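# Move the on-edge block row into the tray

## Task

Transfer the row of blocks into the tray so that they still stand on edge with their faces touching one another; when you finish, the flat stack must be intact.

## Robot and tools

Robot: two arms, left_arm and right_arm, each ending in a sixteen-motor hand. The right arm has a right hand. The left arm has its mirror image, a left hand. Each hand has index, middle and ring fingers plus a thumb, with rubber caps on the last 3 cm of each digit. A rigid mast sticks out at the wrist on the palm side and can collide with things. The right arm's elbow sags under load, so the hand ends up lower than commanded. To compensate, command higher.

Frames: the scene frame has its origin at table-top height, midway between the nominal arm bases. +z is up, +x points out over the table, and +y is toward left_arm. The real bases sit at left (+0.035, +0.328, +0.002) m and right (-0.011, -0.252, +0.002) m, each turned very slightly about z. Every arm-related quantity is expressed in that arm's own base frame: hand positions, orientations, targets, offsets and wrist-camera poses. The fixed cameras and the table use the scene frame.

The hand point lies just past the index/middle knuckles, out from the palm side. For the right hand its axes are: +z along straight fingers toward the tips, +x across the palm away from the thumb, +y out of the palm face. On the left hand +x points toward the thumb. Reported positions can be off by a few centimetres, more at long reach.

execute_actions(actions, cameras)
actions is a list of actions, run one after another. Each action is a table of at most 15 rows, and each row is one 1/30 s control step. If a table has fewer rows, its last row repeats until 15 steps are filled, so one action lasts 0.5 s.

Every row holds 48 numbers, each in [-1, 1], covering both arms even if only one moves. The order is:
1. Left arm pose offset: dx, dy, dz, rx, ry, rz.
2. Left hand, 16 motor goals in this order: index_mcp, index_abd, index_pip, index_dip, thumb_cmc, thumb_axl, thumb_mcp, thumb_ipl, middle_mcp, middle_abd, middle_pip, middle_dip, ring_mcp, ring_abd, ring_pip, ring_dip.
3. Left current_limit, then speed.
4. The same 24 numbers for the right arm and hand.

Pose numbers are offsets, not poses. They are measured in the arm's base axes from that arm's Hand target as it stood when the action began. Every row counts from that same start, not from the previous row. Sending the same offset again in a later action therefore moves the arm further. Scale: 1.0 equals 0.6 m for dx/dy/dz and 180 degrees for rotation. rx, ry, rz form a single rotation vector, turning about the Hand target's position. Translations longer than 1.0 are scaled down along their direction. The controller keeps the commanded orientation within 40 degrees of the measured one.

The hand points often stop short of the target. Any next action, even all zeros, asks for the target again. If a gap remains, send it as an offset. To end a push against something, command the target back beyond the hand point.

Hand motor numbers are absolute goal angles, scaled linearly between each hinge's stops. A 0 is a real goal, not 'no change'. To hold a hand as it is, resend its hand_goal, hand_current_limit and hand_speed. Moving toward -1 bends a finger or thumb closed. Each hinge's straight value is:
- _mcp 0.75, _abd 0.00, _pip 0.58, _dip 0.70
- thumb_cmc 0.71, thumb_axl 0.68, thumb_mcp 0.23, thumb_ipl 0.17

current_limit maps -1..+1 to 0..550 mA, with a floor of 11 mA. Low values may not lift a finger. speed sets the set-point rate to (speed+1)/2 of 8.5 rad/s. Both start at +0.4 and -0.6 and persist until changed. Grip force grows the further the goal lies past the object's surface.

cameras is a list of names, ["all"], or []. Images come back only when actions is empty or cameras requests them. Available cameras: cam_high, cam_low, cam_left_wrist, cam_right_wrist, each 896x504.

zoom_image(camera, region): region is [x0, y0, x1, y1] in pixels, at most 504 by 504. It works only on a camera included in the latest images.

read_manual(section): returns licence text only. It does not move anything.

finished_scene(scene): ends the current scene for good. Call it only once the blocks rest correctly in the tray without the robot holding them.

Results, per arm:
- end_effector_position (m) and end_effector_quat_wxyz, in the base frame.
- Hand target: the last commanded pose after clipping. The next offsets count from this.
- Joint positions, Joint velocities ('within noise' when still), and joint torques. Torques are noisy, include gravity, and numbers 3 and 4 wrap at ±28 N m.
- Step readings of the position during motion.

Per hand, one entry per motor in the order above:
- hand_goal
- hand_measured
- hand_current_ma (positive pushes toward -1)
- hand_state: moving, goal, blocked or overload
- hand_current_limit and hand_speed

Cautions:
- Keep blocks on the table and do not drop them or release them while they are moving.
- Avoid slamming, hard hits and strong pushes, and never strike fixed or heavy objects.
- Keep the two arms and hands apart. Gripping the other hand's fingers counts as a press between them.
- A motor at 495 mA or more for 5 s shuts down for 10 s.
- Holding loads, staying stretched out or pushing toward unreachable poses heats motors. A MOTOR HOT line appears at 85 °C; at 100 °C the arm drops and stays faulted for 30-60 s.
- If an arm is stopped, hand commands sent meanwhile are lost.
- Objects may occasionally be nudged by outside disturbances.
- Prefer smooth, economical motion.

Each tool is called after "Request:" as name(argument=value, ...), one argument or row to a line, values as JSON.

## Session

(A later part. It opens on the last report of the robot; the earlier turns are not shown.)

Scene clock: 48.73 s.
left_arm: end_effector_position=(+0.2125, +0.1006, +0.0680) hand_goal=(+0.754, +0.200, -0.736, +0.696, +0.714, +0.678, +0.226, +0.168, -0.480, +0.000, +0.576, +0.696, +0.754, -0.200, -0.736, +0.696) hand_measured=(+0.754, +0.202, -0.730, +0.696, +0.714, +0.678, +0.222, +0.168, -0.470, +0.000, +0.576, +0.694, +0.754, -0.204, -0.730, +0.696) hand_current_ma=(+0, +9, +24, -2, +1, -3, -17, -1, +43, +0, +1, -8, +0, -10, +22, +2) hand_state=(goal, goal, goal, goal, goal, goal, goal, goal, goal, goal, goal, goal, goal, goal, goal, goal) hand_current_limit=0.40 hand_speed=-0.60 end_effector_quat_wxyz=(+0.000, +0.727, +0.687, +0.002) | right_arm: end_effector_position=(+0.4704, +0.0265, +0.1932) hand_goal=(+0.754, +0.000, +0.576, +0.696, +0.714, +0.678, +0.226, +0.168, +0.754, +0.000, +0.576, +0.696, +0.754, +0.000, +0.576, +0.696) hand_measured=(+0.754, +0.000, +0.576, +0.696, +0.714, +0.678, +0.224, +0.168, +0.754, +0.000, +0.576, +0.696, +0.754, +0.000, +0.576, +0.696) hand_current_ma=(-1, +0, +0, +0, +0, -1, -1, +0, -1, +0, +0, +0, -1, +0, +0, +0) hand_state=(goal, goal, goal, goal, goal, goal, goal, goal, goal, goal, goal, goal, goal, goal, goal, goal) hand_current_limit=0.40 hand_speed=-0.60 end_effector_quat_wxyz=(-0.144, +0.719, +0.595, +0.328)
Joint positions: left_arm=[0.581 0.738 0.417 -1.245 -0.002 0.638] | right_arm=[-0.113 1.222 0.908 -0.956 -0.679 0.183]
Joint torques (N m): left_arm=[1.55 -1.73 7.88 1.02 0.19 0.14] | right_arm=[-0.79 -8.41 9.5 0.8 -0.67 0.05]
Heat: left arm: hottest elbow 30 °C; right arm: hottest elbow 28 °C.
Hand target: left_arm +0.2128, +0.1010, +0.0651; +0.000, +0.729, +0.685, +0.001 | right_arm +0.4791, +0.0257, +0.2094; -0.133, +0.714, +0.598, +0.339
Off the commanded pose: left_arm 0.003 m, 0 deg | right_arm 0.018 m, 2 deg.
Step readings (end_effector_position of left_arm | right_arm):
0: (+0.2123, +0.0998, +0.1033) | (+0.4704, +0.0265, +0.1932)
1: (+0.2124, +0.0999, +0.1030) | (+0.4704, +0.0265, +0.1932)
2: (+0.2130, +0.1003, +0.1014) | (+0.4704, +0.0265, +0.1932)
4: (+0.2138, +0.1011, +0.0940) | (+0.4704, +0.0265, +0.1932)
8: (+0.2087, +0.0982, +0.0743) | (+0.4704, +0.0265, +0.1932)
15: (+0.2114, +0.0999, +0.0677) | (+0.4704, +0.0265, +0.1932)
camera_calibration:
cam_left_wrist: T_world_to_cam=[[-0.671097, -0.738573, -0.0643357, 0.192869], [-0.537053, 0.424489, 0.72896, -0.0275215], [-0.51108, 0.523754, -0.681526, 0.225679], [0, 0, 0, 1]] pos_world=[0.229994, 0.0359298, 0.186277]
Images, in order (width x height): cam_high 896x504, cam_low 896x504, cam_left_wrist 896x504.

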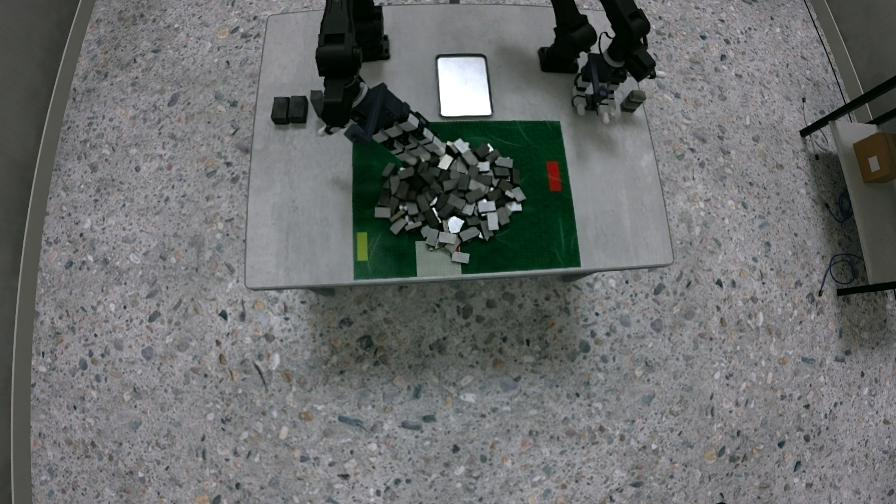

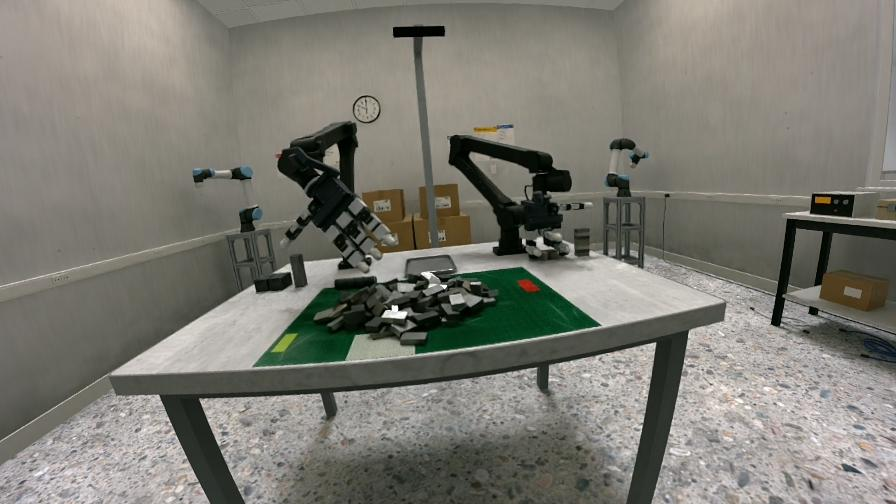

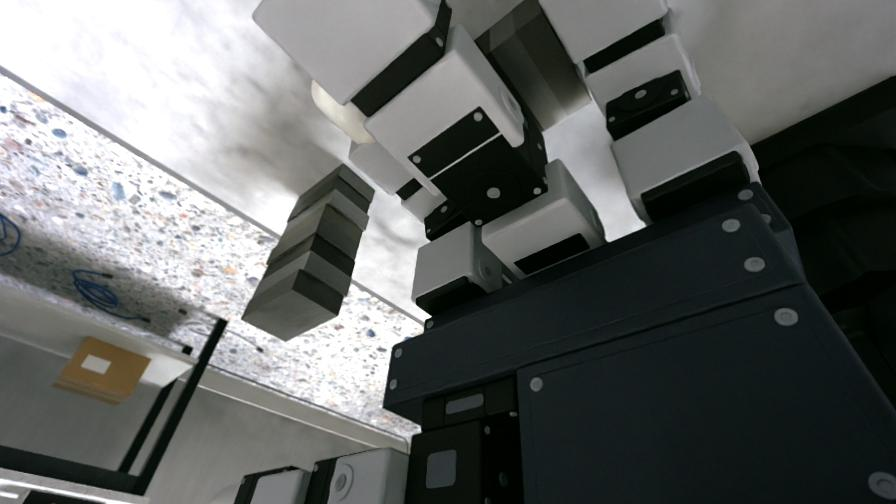

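Request:
execute_actions(
  actions=[
    [[0,0,-0.0083,0,0,0,0.754,0.06,-0.737,0.696,0.714,0.678,0.226,0.168,-0.48,0,0.576,0.696,0.754,-0.06,-0.737,0.696,0.4,-0.8,0,0,0,0,0,0,0.754,0,0.576,0.696,0.714,0.678,0.226,0.168,0.754,0,0.576,0.696,0.754,0,0.576,0.696,0.4,-0.6]],
  ],
  cameras=["cam_low","cam_left_wrist","cam_high"],
)

Request:
zoom_image(
  camera="cam_low",
  region=[520, 220, 600, 270],
)

Request:
zoom_image(
  camera="cam_high",
  region=[560, 60, 660, 130],
)

Request:
zoom_image(
  camera="cam_left_wrist",
  region=[400, 0, 700, 200],
)

Scene clock: 49.67 s.
left_arm: end_effector_position=(+0.2134, +0.1012, +0.0643) hand_goal=(+0.754, +0.060, -0.736, +0.696, +0.714, +0.678, +0.226, +0.168, -0.480, +0.000, +0.576, +0.696, +0.754, -0.060, -0.736, +0.696) hand_measured=(+0.754, +0.064, -0.730, +0.696, +0.714, +0.678, +0.222, +0.168, -0.470, +0.000, +0.576, +0.694, +0.754, -0.064, -0.730, +0.696) hand_current_ma=(+0, +10, +24, -2, +1, -3, -17, -1, +43, +0, +1, -8, +0, -11, +22, +2) hand_state=(goal, goal, goal, goal, goal, goal, goal, goal, goal, goal, goal, goal, goal, goal, goal, goal) hand_current_limit=0.40 hand_speed=-0.80 end_effector_quat_wxyz=(+0.000, +0.727, +0.687, +0.004) | right_arm: end_effector_position=(+0.4704, +0.0265, +0.1932) hand_goal=(+0.754, +0.000, +0.576, +0.696, +0.714, +0.678, +0.226, +0.168, +0.754, +0.000, +0.576, +0.696, +0.754, +0.000, +0.576, +0.696) hand_measured=(+0.754, +0.000, +0.576, +0.696, +0.714, +0.678, +0.224, +0.168, +0.754, +0.000, +0.576, +0.696, +0.754, +0.000, +0.576, +0.696) hand_current_ma=(-1, +0, +0, +0, +0, -1, -1, +0, -1, +0, +0, +0, -1, +0, +0, +0) hand_state=(goal, goal, goal, goal, goal, goal, goal, goal, goal, goal, goal, goal, goal, goal, goal, goal) hand_current_limit=0.40 hand_speed=-0.60 end_effector_quat_wxyz=(-0.144, +0.719, +0.595, +0.328)
Joint positions: left_arm=[0.581 0.746 0.409 -1.227 -0.002 0.638] | right_arm=[-0.113 1.222 0.908 -0.956 -0.679 0.183]
Joint torques (N m): left_arm=[1.26 -1.61 7.57 1.01 0.18 0.13] | right_arm=[-0.91 -8.47 9.48 0.81 -0.67 0.05]
Heat: left arm: hottest elbow 30 °C; right arm: hottest elbow 28 °C.
Hand target: left_arm +0.2127, +0.1010, +0.0600; +0.000, +0.729, +0.685, +0.001 | right_arm +0.4791, +0.0257, +0.2094; -0.133, +0.714, +0.598, +0.339
Off the commanded pose: left_arm 0.004 m, 0 deg | right_arm 0.018 m, 2 deg.
Step readings (end_effector_position of left_arm | right_arm):
0: (+0.2125, +0.1006, +0.0680) | (+0.4704, +0.0265, +0.1932)
1: (+0.2125, +0.1006, +0.0680) | (+0.4704, +0.0265, +0.1932)
2: (+0.2128, +0.1008, +0.0680) | (+0.4704, +0.0265, +0.1932)
4: (+0.2136, +0.1013, +0.0677) | (+0.4704, +0.0265, +0.1932)
8: (+0.2134, +0.1012, +0.0652) | (+0.4704, +0.0265, +0.1932)
15: (+0.2133, +0.1011, +0.0642) | (+0.4704, +0.0265, +0.1932)
camera_calibration:
cam_left_wrist: T_world_to_cam=[[-0.670954, -0.738474, -0.0669105, 0.193833], [-0.538683, 0.423435, 0.728371, -0.024094], [-0.50955, 0.524747, -0.681909, 0.222986], [0, 0, 0, 1]] pos_world=[0.230696, 0.0363316, 0.182575]
Images, in order (width x height): cam_high 896x504, cam_low 896x504, cam_left_wrist 896x504.

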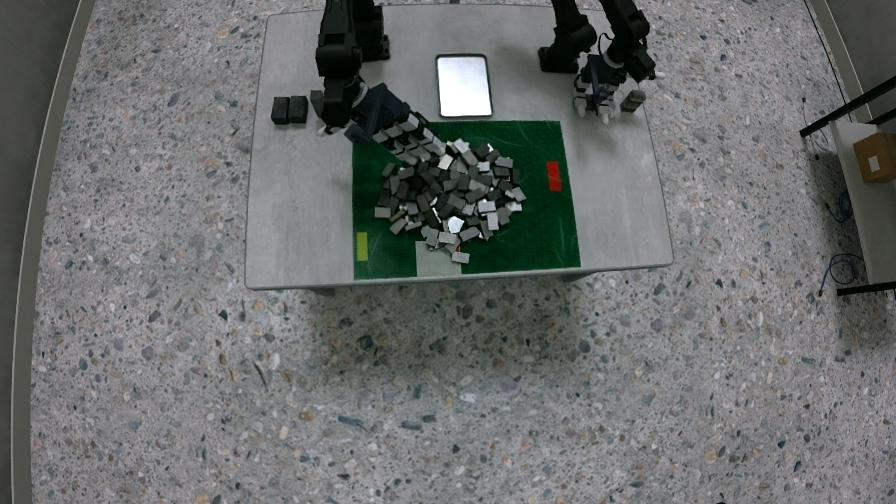

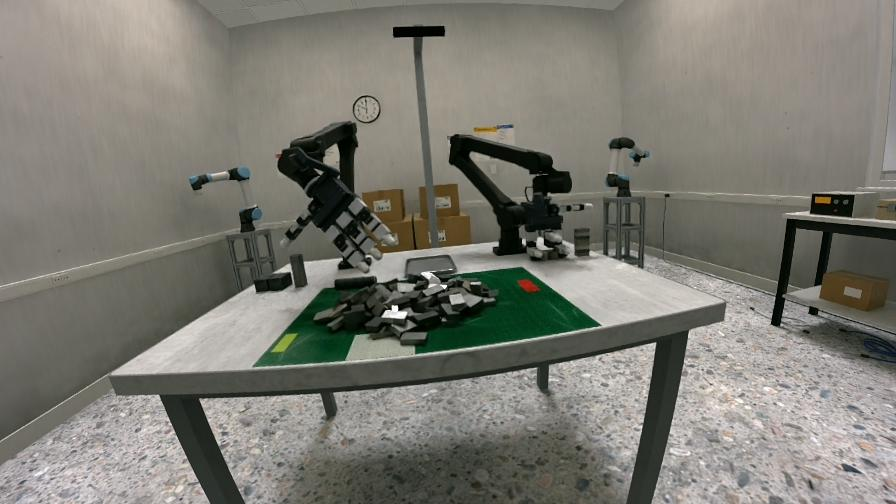

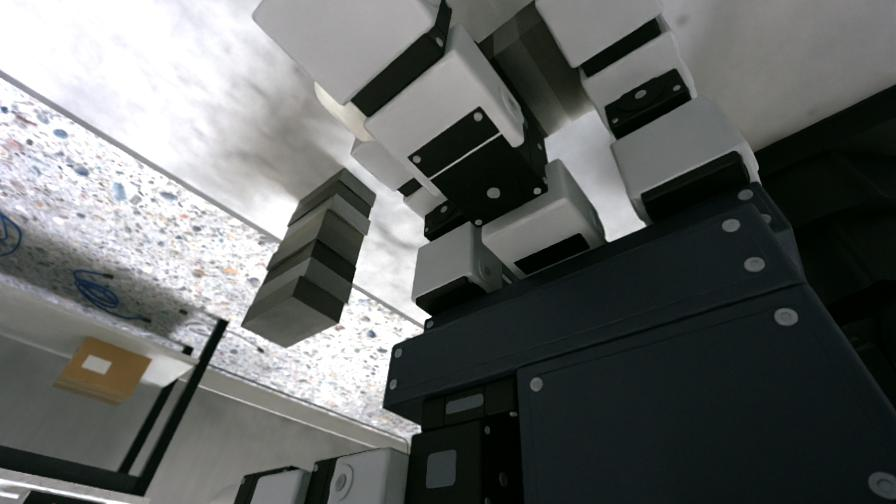

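Scaled by 6.300.

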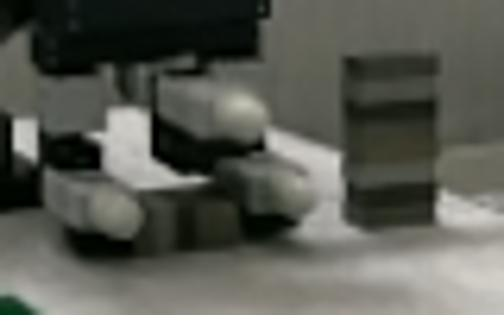

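Scaled by 5.040.

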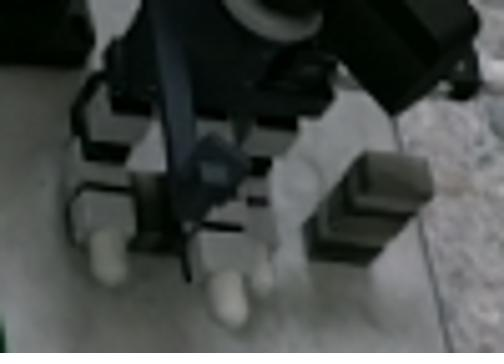

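Scaled by 1.680.

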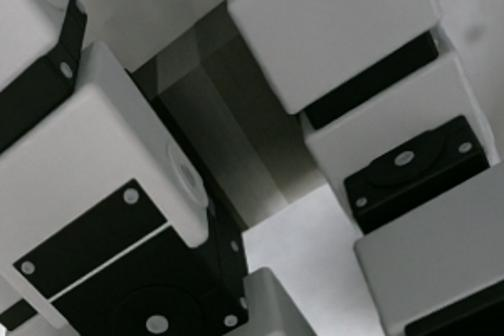

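Request:
execute_actions(
  actions=[
    [[-0.001,-0.0005,-0.0083,0,0,0,0.754,0.03,-0.737,0.696,0.714,0.678,0.226,0.168,-0.48,0,0.576,0.696,0.754,-0.03,-0.737,0.696,0.4,-0.9,0,0,0,0,0,0,0.754,0,0.576,0.696,0.714,0.678,0.226,0.168,0.754,0,0.576,0.696,0.754,0,0.576,0.696,0.4,-0.6]],
  ],
)

Scene clock: 50.60 s.
left_arm: end_effector_position=(+0.2132, +0.1006, +0.0601) hand_goal=(+0.754, +0.030, -0.736, +0.696, +0.714, +0.678, +0.226, +0.168, -0.480, +0.000, +0.576, +0.696, +0.754, -0.030, -0.736, +0.696) hand_measured=(+0.754, +0.034, -0.730, +0.696, +0.714, +0.678, +0.222, +0.168, -0.470, +0.000, +0.576, +0.694, +0.754, -0.032, -0.736, +0.696) hand_current_ma=(+0, +10, +24, -2, +1, -3, -17, -1, +43, +0, +1, -8, -2, -4, +0, +2) hand_state=(goal, goal, goal, goal, goal, goal, goal, goal, goal, goal, goal, goal, goal, goal, goal, goal) hand_current_limit=0.40 hand_speed=-0.90 end_effector_quat_wxyz=(+0.000, +0.728, +0.686, +0.004) | right_arm: end_effector_position=(+0.4704, +0.0265, +0.1932) hand_goal=(+0.754, +0.000, +0.576, +0.696, +0.714, +0.678, +0.226, +0.168, +0.754, +0.000, +0.576, +0.696, +0.754, +0.000, +0.576, +0.696) hand_measured=(+0.754, +0.000, +0.576, +0.696, +0.714, +0.678, +0.224, +0.168, +0.754, +0.000, +0.576, +0.696, +0.754, +0.000, +0.576, +0.696) hand_current_ma=(-1, +0, +0, +0, +0, -1, -1, +0, -1, +0, +0, +0, -1, +0, +0, +0) hand_state=(goal, goal, goal, goal, goal, goal, goal, goal, goal, goal, goal, goal, goal, goal, goal, goal) hand_current_limit=0.40 hand_speed=-0.60 end_effector_quat_wxyz=(-0.144, +0.719, +0.595, +0.328)
Joint positions: left_arm=[0.581 0.751 0.399 -1.212 -0.001 0.64] | right_arm=[-0.113 1.222 0.908 -0.956 -0.679 0.183]
Joint torques (N m): left_arm=[1.14 -1.79 7.46 1.11 0.15 0.14] | right_arm=[-0.97 -8.41 9.5 0.83 -0.67 0.04]
Heat: left arm: hottest elbow 30 °C; right arm: hottest elbow 28 °C.
Hand target: left_arm +0.2120, +0.1006, +0.0550; +0.000, +0.729, +0.685, +0.001 | right_arm +0.4791, +0.0257, +0.2094; -0.133, +0.714, +0.598, +0.339
Off the commanded pose: left_arm 0.005 m, 0 deg | right_arm 0.018 m, 2 deg.
Step readings (end_effector_position of left_arm | right_arm):
0: (+0.2134, +0.1012, +0.0643) | (+0.4704, +0.0265, +0.1932)
1: (+0.2135, +0.1012, +0.0643) | (+0.4704, +0.0265, +0.1932)
2: (+0.2135, +0.1012, +0.0640) | (+0.4704, +0.0265, +0.1932)
4: (+0.2137, +0.1012, +0.0630) | (+0.4704, +0.0265, +0.1932)
8: (+0.2128, +0.1006, +0.0602) | (+0.4704, +0.0265, +0.1932)
15: (+0.2131, +0.1006, +0.0601) | (+0.4704, +0.0265, +0.1932)

Request:
execute_actions(
  actions=[
    [[0.0263,0.0173,0.037,0.00875,-0.0133,0,0.754,0.03,-0.737,0.696,0.714,0.678,0.226,0.168,-0.48,0,0.576,0.696,0.754,-0.03,-0.737,0.696,0.4,-0.9,0,0,0,0,0,0,0.754,0,0.576,0.696,0.714,0.678,0.226,0.168,0.754,0,0.576,0.696,0.754,0,0.576,0.696,0.4,-0.6]],
  ],
)

Scene clock: 51.63 s.
left_arm: end_effector_position=(+0.2132, +0.1006, +0.0601) hand_goal=(+0.754, +0.030, -0.736, +0.696, +0.714, +0.678, +0.226, +0.168, -0.480, +0.000, +0.576, +0.696, +0.754, -0.030, -0.736, +0.696) hand_measured=(+0.754, +0.034, -0.730, +0.696, +0.714, +0.678, +0.222, +0.168, -0.470, +0.000, +0.576, +0.694, +0.754, -0.032, -0.736, +0.696) hand_current_ma=(+0, +10, +24, -2, +1, -3, -17, -1, +43, +0, +1, -8, -2, -4, +0, +2) hand_state=(goal, goal, goal, goal, goal, goal, goal, goal, goal, goal, goal, goal, goal, goal, goal, goal) hand_current_limit=0.40 hand_speed=-0.90 end_effector_quat_wxyz=(+0.000, +0.728, +0.686, +0.004) | right_arm: end_effector_position=(+0.4704, +0.0265, +0.1932) hand_goal=(+0.754, +0.000, +0.576, +0.696, +0.714, +0.678, +0.226, +0.168, +0.754, +0.000, +0.576, +0.696, +0.754, +0.000, +0.576, +0.696) hand_measured=(+0.754, +0.000, +0.576, +0.696, +0.714, +0.678, +0.224, +0.168, +0.754, +0.000, +0.576, +0.696, +0.754, +0.000, +0.576, +0.696) hand_current_ma=(-1, +0, +0, +0, +0, -1, -1, +0, -1, +0, +0, +0, -1, +0, +0, +0) hand_state=(goal, goal, goal, goal, goal, goal, goal, goal, goal, goal, goal, goal, goal, goal, goal, goal) hand_current_limit=0.40 hand_speed=-0.60 end_effector_quat_wxyz=(-0.144, +0.719, +0.595, +0.328)
Joint positions: left_arm=[0.581 0.751 0.399 -1.212 -0.001 0.64] | right_arm=[-0.113 1.222 0.908 -0.956 -0.679 0.183]
Joint torques (N m): left_arm=[1.08 -2.08 11.26 1.16 0.11 0.14] | right_arm=[-0.91 -8.47 9.51 0.8 -0.67 0.04]
Heat: left arm: hottest elbow 30 °C; right arm: hottest elbow 28 °C.
Hand target: left_arm +0.2278, +0.1110, +0.0772; +0.005, +0.729, +0.684, +0.025 | right_arm +0.4791, +0.0257, +0.2094; -0.133, +0.714, +0.598, +0.339
Off the commanded pose: left_arm 0.025 m, 3 deg | right_arm 0.018 m, 2 deg.
Step readings (end_effector_position of left_arm | right_arm):
0: (+0.2132, +0.1006, +0.0601) | (+0.4704, +0.0265, +0.1932)
1: (+0.2132, +0.1006, +0.0601) | (+0.4704, +0.0265, +0.1932)
2: (+0.2132, +0.1006, +0.0601) | (+0.4704, +0.0265, +0.1932)
4: (+0.2132, +0.1006, +0.0601) | (+0.4704, +0.0265, +0.1932)
8: (+0.2132, +0.1006, +0.0601) | (+0.4704, +0.0265, +0.1932)
15: (+0.2132, +0.1006, +0.0601) | (+0.4704, +0.0265, +0.1932)

Request:
execute_actions(
  actions=[
    [[0,0,0,0,0,0,0.754,-0.06,-0.737,0.696,0.714,0.678,0.226,0.168,-0.48,0,0.576,0.696,0.754,0.06,-0.737,0.696,0.4,-0.95,0,0,0,0,0,0,0.754,0,0.576,0.696,0.714,0.678,0.226,0.168,0.754,0,0.576,0.696,0.754,0,0.576,0.696,0.4,-0.6]],
    [[0,0,0,0,0,0,0.754,-0.1,-0.737,0.696,0.714,0.678,0.226,0.168,-0.48,0,0.576,0.696,0.754,0.1,-0.737,0.696,0.6,-0.96,0,0,0,0,0,0,0.754,0,0.576,0.696,0.714,0.678,0.226,0.168,0.754,0,0.576,0.696,0.754,0,0.576,0.696,0.4,-0.6]],
  ],
  cameras=["cam_low","cam_left_wrist","cam_high"],
)

Request:
zoom_image(
  camera="cam_low",
  region=[520, 220, 600, 270],
)

Request:
zoom_image(
  camera="cam_left_wrist",
  region=[400, 0, 700, 200],
)

Scene clock: 53.07 s.
left_arm: end_effector_position=(+0.2133, +0.1001, +0.0601) hand_goal=(+0.754, -0.100, -0.736, +0.696, +0.714, +0.678, +0.226, +0.168, -0.480, +0.000, +0.576, +0.696, +0.754, +0.100, -0.736, +0.696) hand_measured=(+0.756, -0.056, -0.730, +0.696, +0.714, +0.678, +0.222, +0.168, -0.470, +0.000, +0.576, +0.694, +0.754, +0.040, -0.736, +0.696) hand_current_ma=(+7, +165, +24, -2, +1, -3, -17, -1, +43, +0, +1, -8, -1, -234, -2, +2) hand_state=(goal, blocked, goal, goal, goal, goal, goal, goal, goal, goal, goal, goal, goal, blocked, goal, goal) hand_current_limit=0.60 hand_speed=-0.96 end_effector_quat_wxyz=(+0.001, +0.729, +0.685, +0.004) | right_arm: end_effector_position=(+0.4704, +0.0265, +0.1932) hand_goal=(+0.754, +0.000, +0.576, +0.696, +0.714, +0.678, +0.226, +0.168, +0.754, +0.000, +0.576, +0.696, +0.754, +0.000, +0.576, +0.696) hand_measured=(+0.754, +0.000, +0.576, +0.696, +0.714, +0.678, +0.224, +0.168, +0.754, +0.000, +0.576, +0.696, +0.754, +0.000, +0.576, +0.696) hand_current_ma=(-1, +0, +0, +0, +0, -1, -1, +0, -1, +0, +0, +0, -1, +0, +0, +0) hand_state=(goal, goal, goal, goal, goal, goal, goal, goal, goal, goal, goal, goal, goal, goal, goal, goal) hand_current_limit=0.40 hand_speed=-0.60 end_effector_quat_wxyz=(-0.144, +0.719, +0.595, +0.328)
Joint positions: left_arm=[0.581 0.751 0.399 -1.212 0.001 0.643] | right_arm=[-0.113 1.222 0.908 -0.956 -0.679 0.183]
Joint torques (N m): left_arm=[1.26 -1.85 11.29 1.13 0.05 0.11] | right_arm=[-0.91 -8.35 9.51 0.8 -0.66 0.05]
Heat: left arm: hottest elbow 30 °C; right arm: hottest elbow 28 °C.
Hand target: left_arm +0.2278, +0.1110, +0.0772; +0.005, +0.729, +0.684, +0.025 | right_arm +0.4791, +0.0257, +0.2094; -0.133, +0.714, +0.598, +0.339
Off the commanded pose: left_arm 0.025 m, 3 deg | right_arm 0.018 m, 2 deg.
Step readings (end_effector_position of left_arm | right_arm):
0: (+0.2132, +0.1006, +0.0601) | (+0.4704, +0.0265, +0.1932)
1: (+0.2132, +0.1006, +0.0601) | (+0.4704, +0.0265, +0.1932)
2: (+0.2132, +0.1006, +0.0601) | (+0.4704, +0.0265, +0.1932)
4: (+0.2132, +0.1006, +0.0601) | (+0.4704, +0.0265, +0.1932)
8: (+0.2132, +0.1006, +0.0601) | (+0.4704, +0.0265, +0.1932)
15: (+0.2133, +0.1002, +0.0601) | (+0.4704, +0.0265, +0.1932)
16: (+0.2133, +0.1002, +0.0601) | (+0.4704, +0.0265, +0.1932)
17: (+0.2133, +0.1001, +0.0601) | (+0.4704, +0.0265, +0.1932)
19: (+0.2133, +0.1001, +0.0601) | (+0.4704, +0.0265, +0.1932)
23: (+0.2133, +0.1001, +0.0601) | (+0.4704, +0.0265, +0.1932)
30: (+0.2133, +0.1001, +0.0601) | (+0.4704, +0.0265, +0.1932)
camera_calibration:
cam_left_wrist: T_world_to_cam=[[-0.67445, -0.735313, -0.0665729, 0.193136], [-0.537881, 0.427581, 0.726539, -0.0211236], [-0.505768, 0.525823, -0.683893, 0.219868], [0, 0, 0, 1]] pos_world=[0.230101, 0.0354359, 0.178571]
Images, in order (width x height): cam_high 896x504, cam_low 896x504, cam_left_wrist 896x504.

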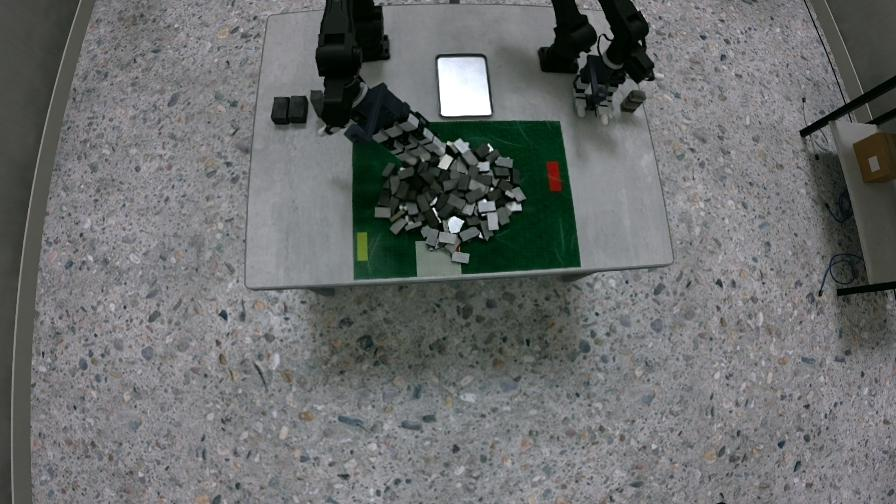

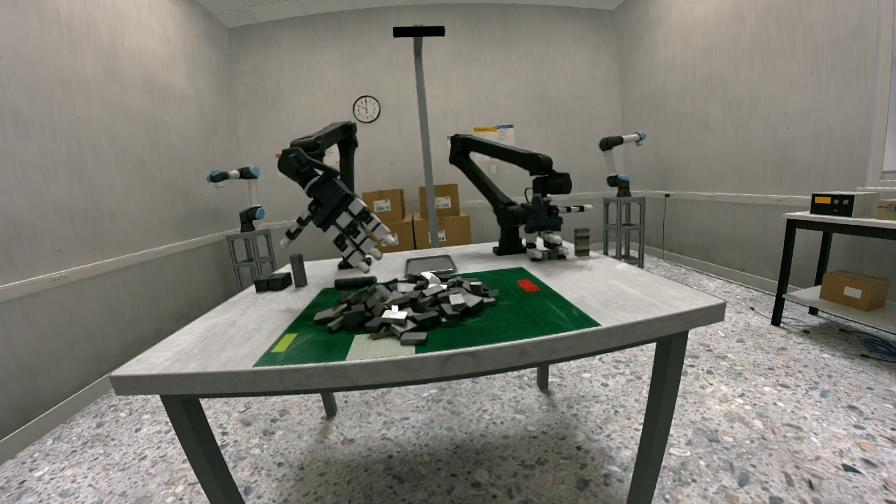

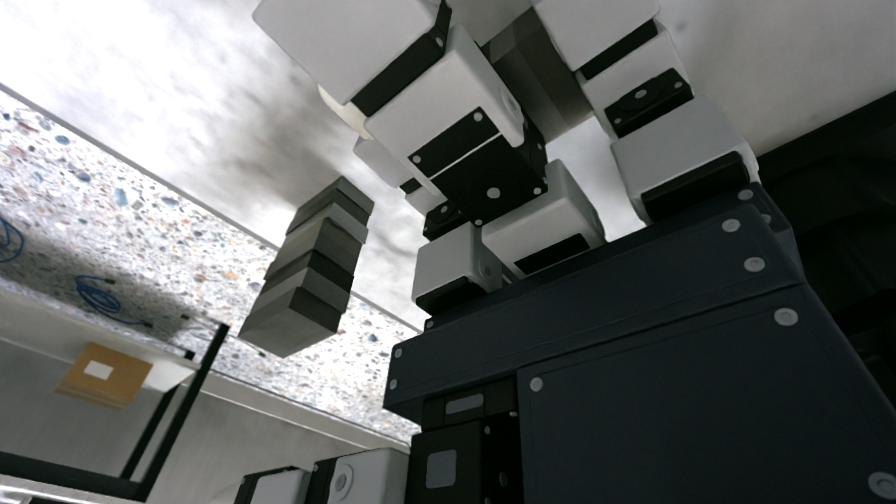

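Scaled by 6.300.

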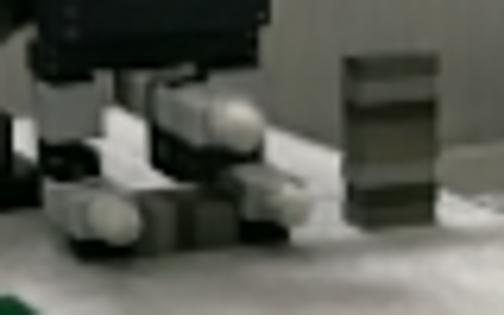

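Scaled by 1.680.

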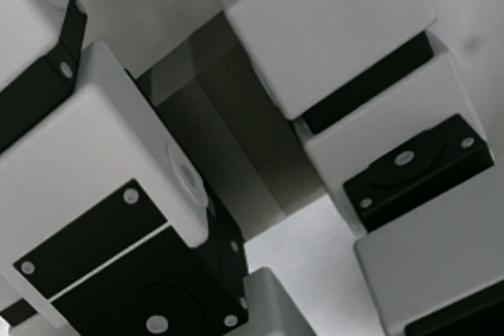

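Request:
execute_actions(
  actions=[
    [[0,0,0,0,0,0,0.754,-0.15,-0.737,0.696,0.714,0.678,0.226,0.168,-0.48,0,0.576,0.696,0.754,0.13,-0.737,0.696,0.74,-0.96,0,0,0,0,0,0,0.754,0,0.576,0.696,0.714,0.678,0.226,0.168,0.754,0,0.576,0.696,0.754,0,0.576,0.696,0.4,-0.6]],
    [[0,0,0,0,0,0,0.754,-0.185,-0.737,0.696,0.714,0.678,0.226,0.168,-0.48,0,0.576,0.696,0.754,0.165,-0.737,0.696,0.74,-0.96,0,0,0,0,0,0,0.754,0,0.576,0.696,0.714,0.678,0.226,0.168,0.754,0,0.576,0.696,0.754,0,0.576,0.696,0.4,-0.6]],
  ],
  cameras=["cam_low","cam_left_wrist"],
)

Request:
zoom_image(
  camera="cam_low",
  region=[520, 220, 600, 270],
)

Request:
zoom_image(
  camera="cam_left_wrist",
  region=[400, 0, 700, 200],
)

Scene clock: 54.53 s.
left_arm: end_effector_position=(+0.2134, +0.1000, +0.0601) hand_goal=(+0.754, -0.184, -0.736, +0.696, +0.714, +0.678, +0.226, +0.168, -0.480, +0.000, +0.576, +0.696, +0.754, +0.166, -0.736, +0.696) hand_measured=(+0.756, -0.074, -0.730, +0.696, +0.714, +0.678, +0.222, +0.168, -0.470, +0.000, +0.576, +0.694, +0.754, +0.046, -0.738, +0.696) hand_current_ma=(+9, +438, +21, -2, +1, -3, -17, -1, +43, +0, +1, -8, -2, -478, -7, +2) hand_state=(goal, blocked, goal, goal, goal, goal, goal, goal, goal, goal, goal, goal, goal, blocked, goal, goal) hand_current_limit=0.74 hand_speed=-0.96 end_effector_quat_wxyz=(+0.001, +0.729, +0.685, +0.004) | right_arm: end_effector_position=(+0.4704, +0.0265, +0.1932) hand_goal=(+0.754, +0.000, +0.576, +0.696, +0.714, +0.678, +0.226, +0.168, +0.754, +0.000, +0.576, +0.696, +0.754, +0.000, +0.576, +0.696) hand_measured=(+0.754, +0.000, +0.576, +0.696, +0.714, +0.678, +0.224, +0.168, +0.754, +0.000, +0.576, +0.696, +0.754, +0.000, +0.576, +0.696) hand_current_ma=(-1, +0, +0, +0, +0, -1, -1, +0, -1, +0, +0, +0, -1, +0, +0, +0) hand_state=(goal, goal, goal, goal, goal, goal, goal, goal, goal, goal, goal, goal, goal, goal, goal, goal) hand_current_limit=0.40 hand_speed=-0.60 end_effector_quat_wxyz=(-0.144, +0.719, +0.595, +0.328)
Joint positions: left_arm=[0.581 0.751 0.399 -1.212 0.001 0.643] | right_arm=[-0.113 1.222 0.908 -0.956 -0.679 0.183]
Joint torques (N m): left_arm=[1.38 -2.2 11.25 1.11 0.07 0.12] | right_arm=[-0.79 -8.35 9.51 0.8 -0.67 0.04]
Heat: left arm: hottest elbow 31 °C; right arm: hottest elbow 28 °C.
Hand target: left_arm +0.2278, +0.1110, +0.0772; +0.005, +0.729, +0.684, +0.025 | right_arm +0.4791, +0.0257, +0.2094; -0.133, +0.714, +0.598, +0.339
Off the commanded pose: left_arm 0.025 m, 3 deg | right_arm 0.018 m, 2 deg.
Step readings (end_effector_position of left_arm | right_arm):
0: (+0.2133, +0.1001, +0.0601) | (+0.4704, +0.0265, +0.1932)
1: (+0.2133, +0.1001, +0.0601) | (+0.4704, +0.0265, +0.1932)
2: (+0.2133, +0.1001, +0.0601) | (+0.4704, +0.0265, +0.1932)
4: (+0.2134, +0.1000, +0.0601) | (+0.4704, +0.0265, +0.1932)
8: (+0.2134, +0.1000, +0.0601) | (+0.4704, +0.0265, +0.1932)
15: (+0.2134, +0.1000, +0.0601) | (+0.4704, +0.0265, +0.1932)
16: (+0.2134, +0.1000, +0.0601) | (+0.4704, +0.0265, +0.1932)
17: (+0.2134, +0.1000, +0.0601) | (+0.4704, +0.0265, +0.1932)
19: (+0.2134, +0.1000, +0.0601) | (+0.4704, +0.0265, +0.1932)
23: (+0.2134, +0.1000, +0.0601) | (+0.4704, +0.0265, +0.1932)
30: (+0.2134, +0.1000, +0.0601) | (+0.4704, +0.0265, +0.1932)
camera_calibration:
cam_left_wrist: T_world_to_cam=[[-0.674472, -0.735298, -0.0665081, 0.193136], [-0.538007, 0.427807, 0.726312, -0.021134], [-0.505604, 0.525659, -0.68414, 0.219949], [0, 0, 0, 1]] pos_world=[0.230101, 0.0354357, 0.178671]
Images, in order (width x height): cam_low 896x504, cam_left_wrist 896x504.

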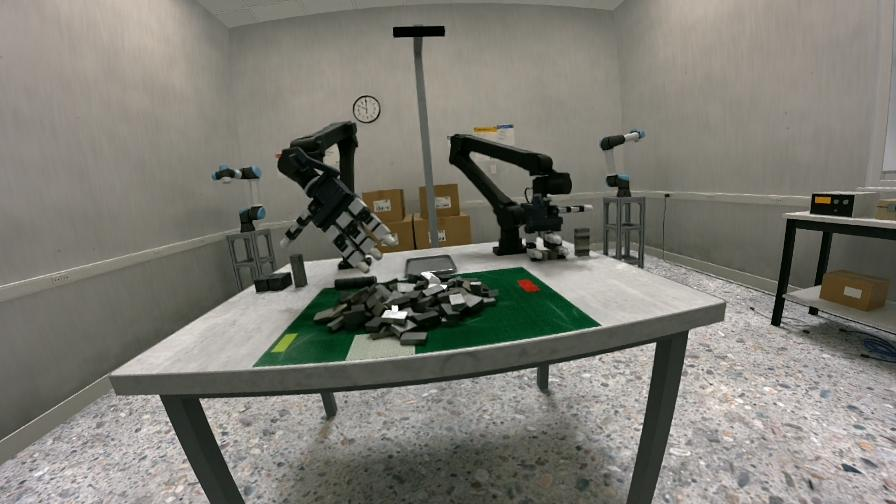

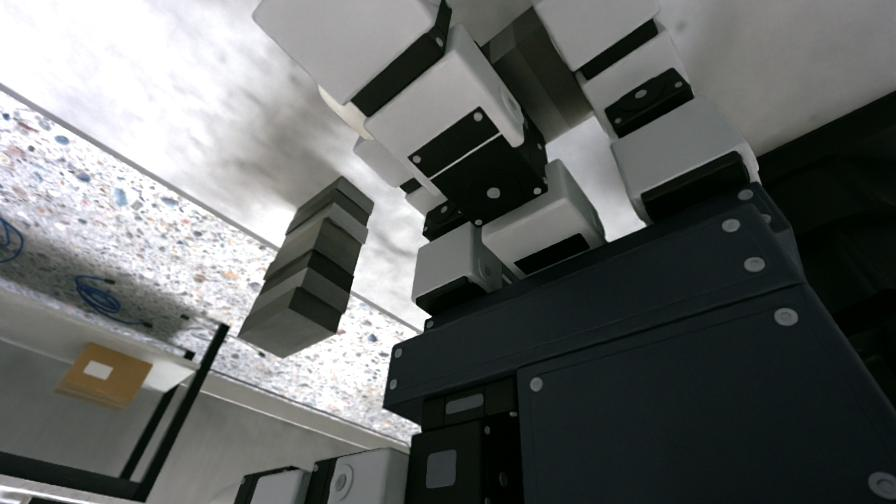

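Scaled by 6.300.

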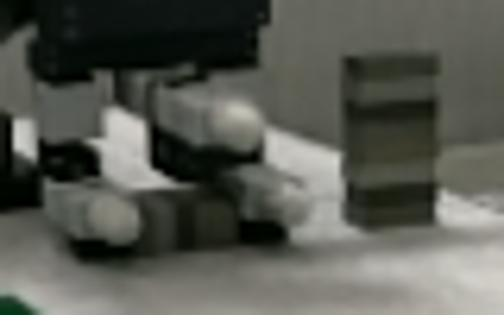

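Scaled by 1.680.

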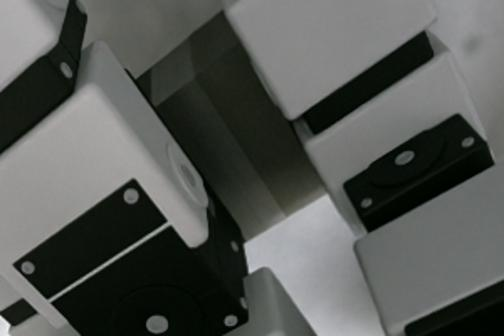

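Request:
execute_actions(
  actions=[
    [[0.0063,0.0042,0.0089,0.0021,-0.0032,0,0.754,-0.185,-0.737,0.696,0.714,0.678,0.226,0.168,-0.48,0,0.576,0.696,0.754,0.165,-0.737,0.696,0.74,-0.96,0,0,0,0,0,0,0.754,0,0.576,0.696,0.714,0.678,0.226,0.168,0.754,0,0.576,0.696,0.754,0,0.576,0.696,0.4,-0.6]],
    [[0,0,0.0133,0,0,0,0.754,-0.185,-0.737,0.696,0.714,0.678,0.226,0.168,-0.48,0,0.576,0.696,0.754,0.165,-0.737,0.696,0.74,-0.96,0,0,0,0,0,0,0.754,0,0.576,0.696,0.714,0.678,0.226,0.168,0.754,0,0.576,0.696,0.754,0,0.576,0.696,0.4,-0.6]],
  ],
  cameras=["cam_low","cam_left_wrist"],
)

Request:
zoom_image(
  camera="cam_low",
  region=[520, 220, 600, 270],
)

Request:
zoom_image(
  camera="cam_left_wrist",
  region=[400, 0, 700, 200],
)

Scene clock: 55.97 s.
left_arm: end_effector_position=(+0.2134, +0.1001, +0.0609) hand_goal=(+0.754, -0.184, -0.736, +0.696, +0.714, +0.678, +0.226, +0.168, -0.480, +0.000, +0.576, +0.696, +0.754, +0.166, -0.736, +0.696) hand_measured=(+0.760, -0.076, -0.730, +0.696, +0.714, +0.678, +0.222, +0.168, -0.470, +0.000, +0.576, +0.694, +0.756, +0.046, -0.734, +0.696) hand_current_ma=(+22, +433, +26, -2, +1, -3, -17, -1, +43, +0, +1, -8, +5, -478, +4, +2) hand_state=(goal, blocked, goal, goal, goal, goal, goal, goal, goal, goal, goal, goal, goal, blocked, goal, goal) hand_current_limit=0.74 hand_speed=-0.96 end_effector_quat_wxyz=(+0.001, +0.729, +0.685, +0.003) | right_arm: end_effector_position=(+0.4704, +0.0265, +0.1932) hand_goal=(+0.754, +0.000, +0.576, +0.696, +0.714, +0.678, +0.226, +0.168, +0.754, +0.000, +0.576, +0.696, +0.754, +0.000, +0.576, +0.696) hand_measured=(+0.754, +0.000, +0.576, +0.696, +0.714, +0.678, +0.224, +0.168, +0.754, +0.000, +0.576, +0.696, +0.754, +0.000, +0.576, +0.696) hand_current_ma=(-1, +0, +0, +0, +0, -1, -1, +0, -1, +0, +0, +0, -1, +0, +0, +0) hand_state=(goal, goal, goal, goal, goal, goal, goal, goal, goal, goal, goal, goal, goal, goal, goal, goal) hand_current_limit=0.40 hand_speed=-0.60 end_effector_quat_wxyz=(-0.144, +0.719, +0.595, +0.328)
Joint positions: left_arm=[0.581 0.751 0.401 -1.215 0.001 0.643] | right_arm=[-0.113 1.222 0.908 -0.956 -0.679 0.183]
Joint torques (N m): left_arm=[1.03 -2.55 13.2 0.24 0.05 0.1] | right_arm=[-0.85 -8.41 9.5 0.8 -0.67 0.04]
Heat: left arm: hottest elbow 31 °C; right arm: hottest elbow 28 °C.
Hand target: left_arm +0.2316, +0.1135, +0.0906; +0.006, +0.729, +0.684, +0.031 | right_arm +0.4791, +0.0257, +0.2094; -0.133, +0.714, +0.598, +0.339
Off the commanded pose: left_arm 0.037 m, 3 deg | right_arm 0.018 m, 2 deg.
Step readings (end_effector_position of left_arm | right_arm):
0: (+0.2134, +0.1000, +0.0601) | (+0.4704, +0.0265, +0.1932)
1: (+0.2134, +0.1000, +0.0601) | (+0.4704, +0.0265, +0.1932)
2: (+0.2134, +0.1000, +0.0601) | (+0.4704, +0.0265, +0.1932)
4: (+0.2134, +0.1000, +0.0601) | (+0.4704, +0.0265, +0.1932)
8: (+0.2134, +0.1000, +0.0601) | (+0.4704, +0.0265, +0.1932)
15: (+0.2134, +0.1000, +0.0601) | (+0.4704, +0.0265, +0.1932)
16: (+0.2135, +0.1001, +0.0603) | (+0.4704, +0.0265, +0.1932)
17: (+0.2136, +0.1002, +0.0605) | (+0.4704, +0.0265, +0.1932)
19: (+0.2137, +0.1003, +0.0607) | (+0.4704, +0.0265, +0.1932)
23: (+0.2138, +0.1003, +0.0609) | (+0.4704, +0.0265, +0.1932)
30: (+0.2135, +0.1001, +0.0609) | (+0.4704, +0.0265, +0.1932)
camera_calibration:
cam_left_wrist: T_world_to_cam=[[-0.6745, -0.73537, -0.0654219, 0.193063], [-0.537344, 0.428228, 0.726555, -0.0218007], [-0.506271, 0.525215, -0.683987, 0.220621], [0, 0, 0, 1]] pos_world=[0.2302, 0.0354349, 0.179372]
Images, in order (width x height): cam_low 896x504, cam_left_wrist 896x504.

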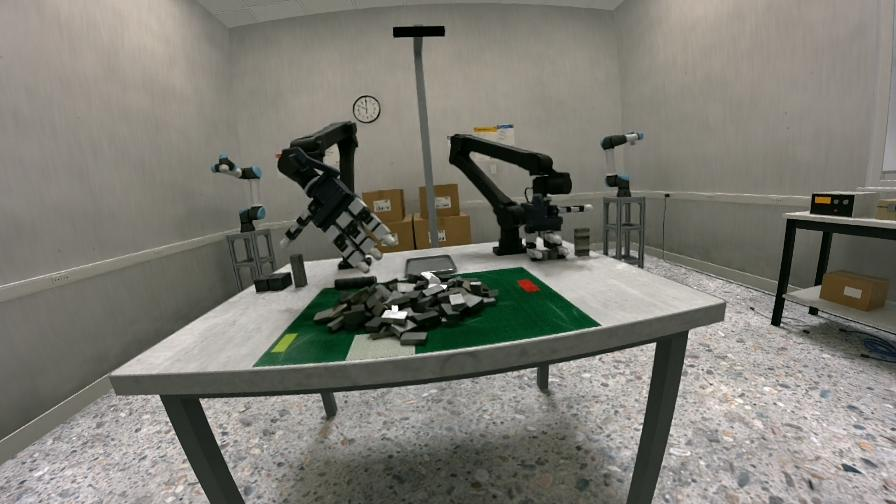

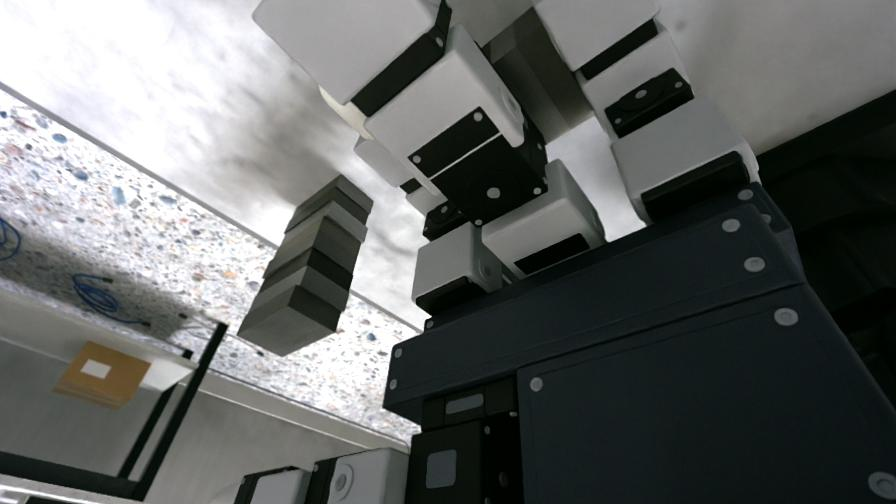

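Scaled by 6.300.

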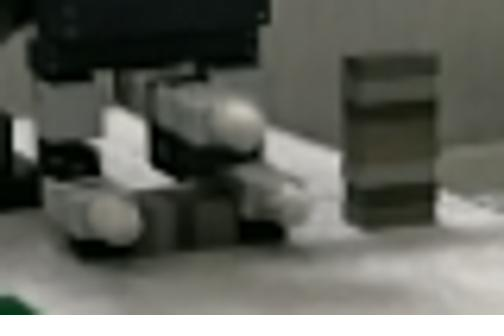

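Scaled by 1.680.

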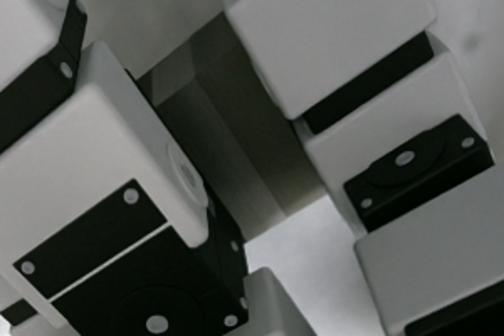

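Request:
execute_actions(
  actions=[
    [[0,0,0.0133,0,0,0,0.754,-0.185,-0.737,0.696,0.714,0.678,0.226,0.168,-0.48,0,0.576,0.696,0.754,0.165,-0.737,0.696,0.74,-0.96,0,0,0,0,0,0,0.754,0,0.576,0.696,0.714,0.678,0.226,0.168,0.754,0,0.576,0.696,0.754,0,0.576,0.696,0.4,-0.6]],
  ],
  cameras=["cam_low","cam_left_wrist"],
)

Request:
zoom_image(
  camera="cam_low",
  region=[520, 220, 600, 270],
)

Request:
zoom_image(
  camera="cam_left_wrist",
  region=[400, 0, 700, 200],
)

Scene clock: 56.87 s.
left_arm: end_effector_position=(+0.2113, +0.0991, +0.0641) hand_goal=(+0.754, -0.184, -0.736, +0.696, +0.714, +0.678, +0.226, +0.168, -0.480, +0.000, +0.576, +0.696, +0.754, +0.166, -0.736, +0.696) hand_measured=(+0.764, -0.076, -0.728, +0.696, +0.714, +0.678, +0.222, +0.168, -0.470, +0.000, +0.576, +0.694, +0.760, +0.046, -0.730, +0.696) hand_current_ma=(+45, +433, +34, -2, +1, -3, -17, -1, +43, +0, +1, -8, +26, -478, +25, +2) hand_state=(goal, blocked, goal, goal, goal, goal, goal, goal, goal, goal, goal, goal, goal, blocked, goal, goal) hand_current_limit=0.74 hand_speed=-0.96 end_effector_quat_wxyz=(-0.001, +0.729, +0.685, -0.005) | right_arm: end_effector_position=(+0.4704, +0.0265, +0.1932) hand_goal=(+0.754, +0.000, +0.576, +0.696, +0.714, +0.678, +0.226, +0.168, +0.754, +0.000, +0.576, +0.696, +0.754, +0.000, +0.576, +0.696) hand_measured=(+0.754, +0.000, +0.576, +0.696, +0.714, +0.678, +0.224, +0.168, +0.754, +0.000, +0.576, +0.696, +0.754, +0.000, +0.576, +0.696) hand_current_ma=(-1, +0, +0, +0, +0, -1, -1, +0, -1, +0, +0, +0, -1, +0, +0, +0) hand_state=(goal, goal, goal, goal, goal, goal, goal, goal, goal, goal, goal, goal, goal, goal, goal, goal) hand_current_limit=0.40 hand_speed=-0.60 end_effector_quat_wxyz=(-0.144, +0.719, +0.595, +0.328)
Joint positions: left_arm=[0.581 0.751 0.414 -1.244 -0.001 0.643] | right_arm=[-0.113 1.222 0.908 -0.956 -0.679 0.183]
Joint torques (N m): left_arm=[1.08 -3.66 13.61 0.2 0.12 0.11] | right_arm=[-0.85 -8.41 9.5 0.79 -0.67 0.04]
Heat: left arm: hottest elbow 31 °C; right arm: hottest elbow 28 °C.
Hand target: left_arm +0.2317, +0.1136, +0.0987; +0.006, +0.729, +0.684, +0.032 | right_arm +0.4791, +0.0257, +0.2094; -0.133, +0.714, +0.598, +0.339
Off the commanded pose: left_arm 0.043 m, 4 deg | right_arm 0.018 m, 2 deg.
Step readings (end_effector_position of left_arm | right_arm):
0: (+0.2134, +0.1001, +0.0609) | (+0.4704, +0.0265, +0.1932)
1: (+0.2134, +0.1001, +0.0609) | (+0.4704, +0.0265, +0.1932)
2: (+0.2133, +0.1000, +0.0612) | (+0.4704, +0.0265, +0.1932)
4: (+0.2123, +0.0997, +0.0615) | (+0.4704, +0.0265, +0.1932)
8: (+0.2114, +0.0991, +0.0627) | (+0.4704, +0.0265, +0.1932)
15: (+0.2114, +0.0992, +0.0640) | (+0.4704, +0.0265, +0.1932)
camera_calibration:
cam_left_wrist: T_world_to_cam=[[-0.675382, -0.735721, -0.0507372, 0.190456], [-0.526998, 0.43336, 0.731076, -0.0278457], [-0.51588, 0.520494, -0.680407, 0.224523], [0, 0, 0, 1]] pos_world=[0.229783, 0.0353265, 0.182788]
Images, in order (width x height): cam_low 896x504, cam_left_wrist 896x504.

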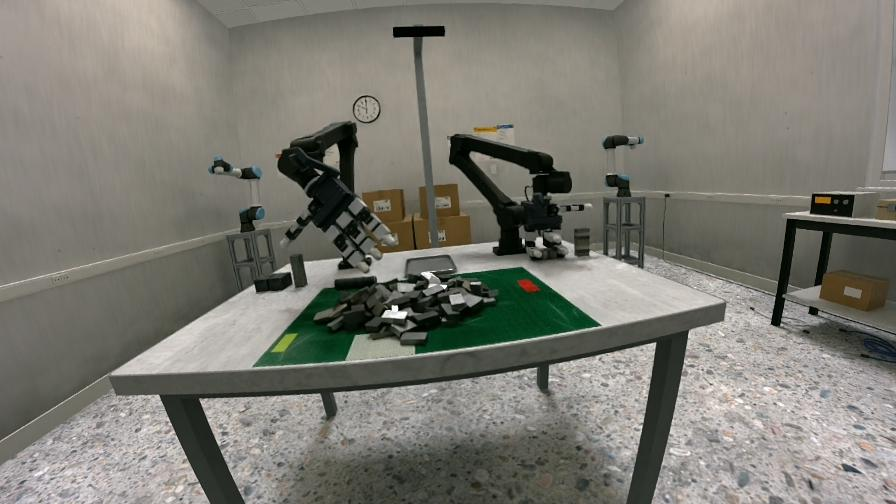

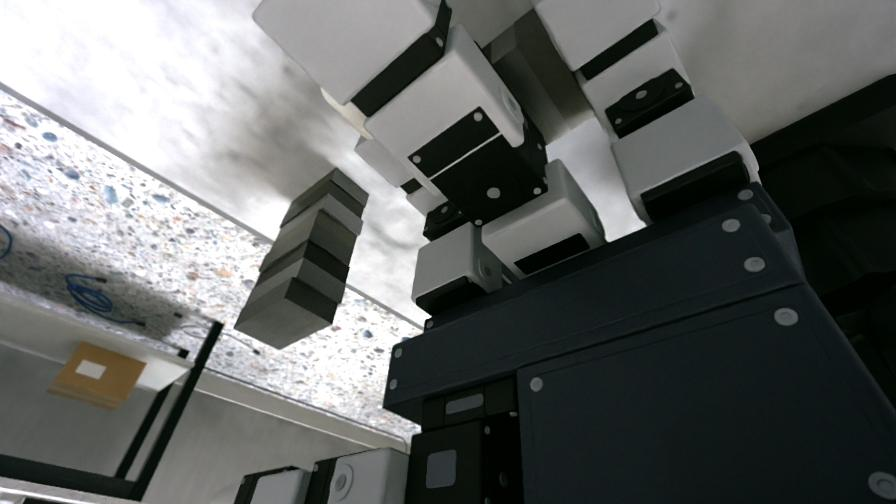

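Scaled by 6.300.

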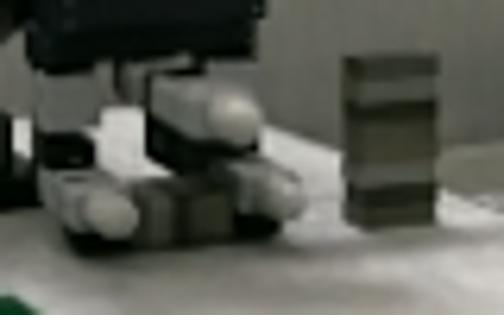

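Scaled by 1.680.

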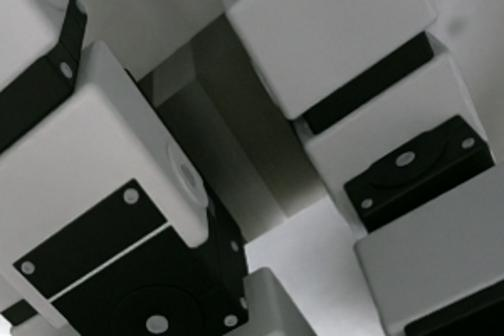

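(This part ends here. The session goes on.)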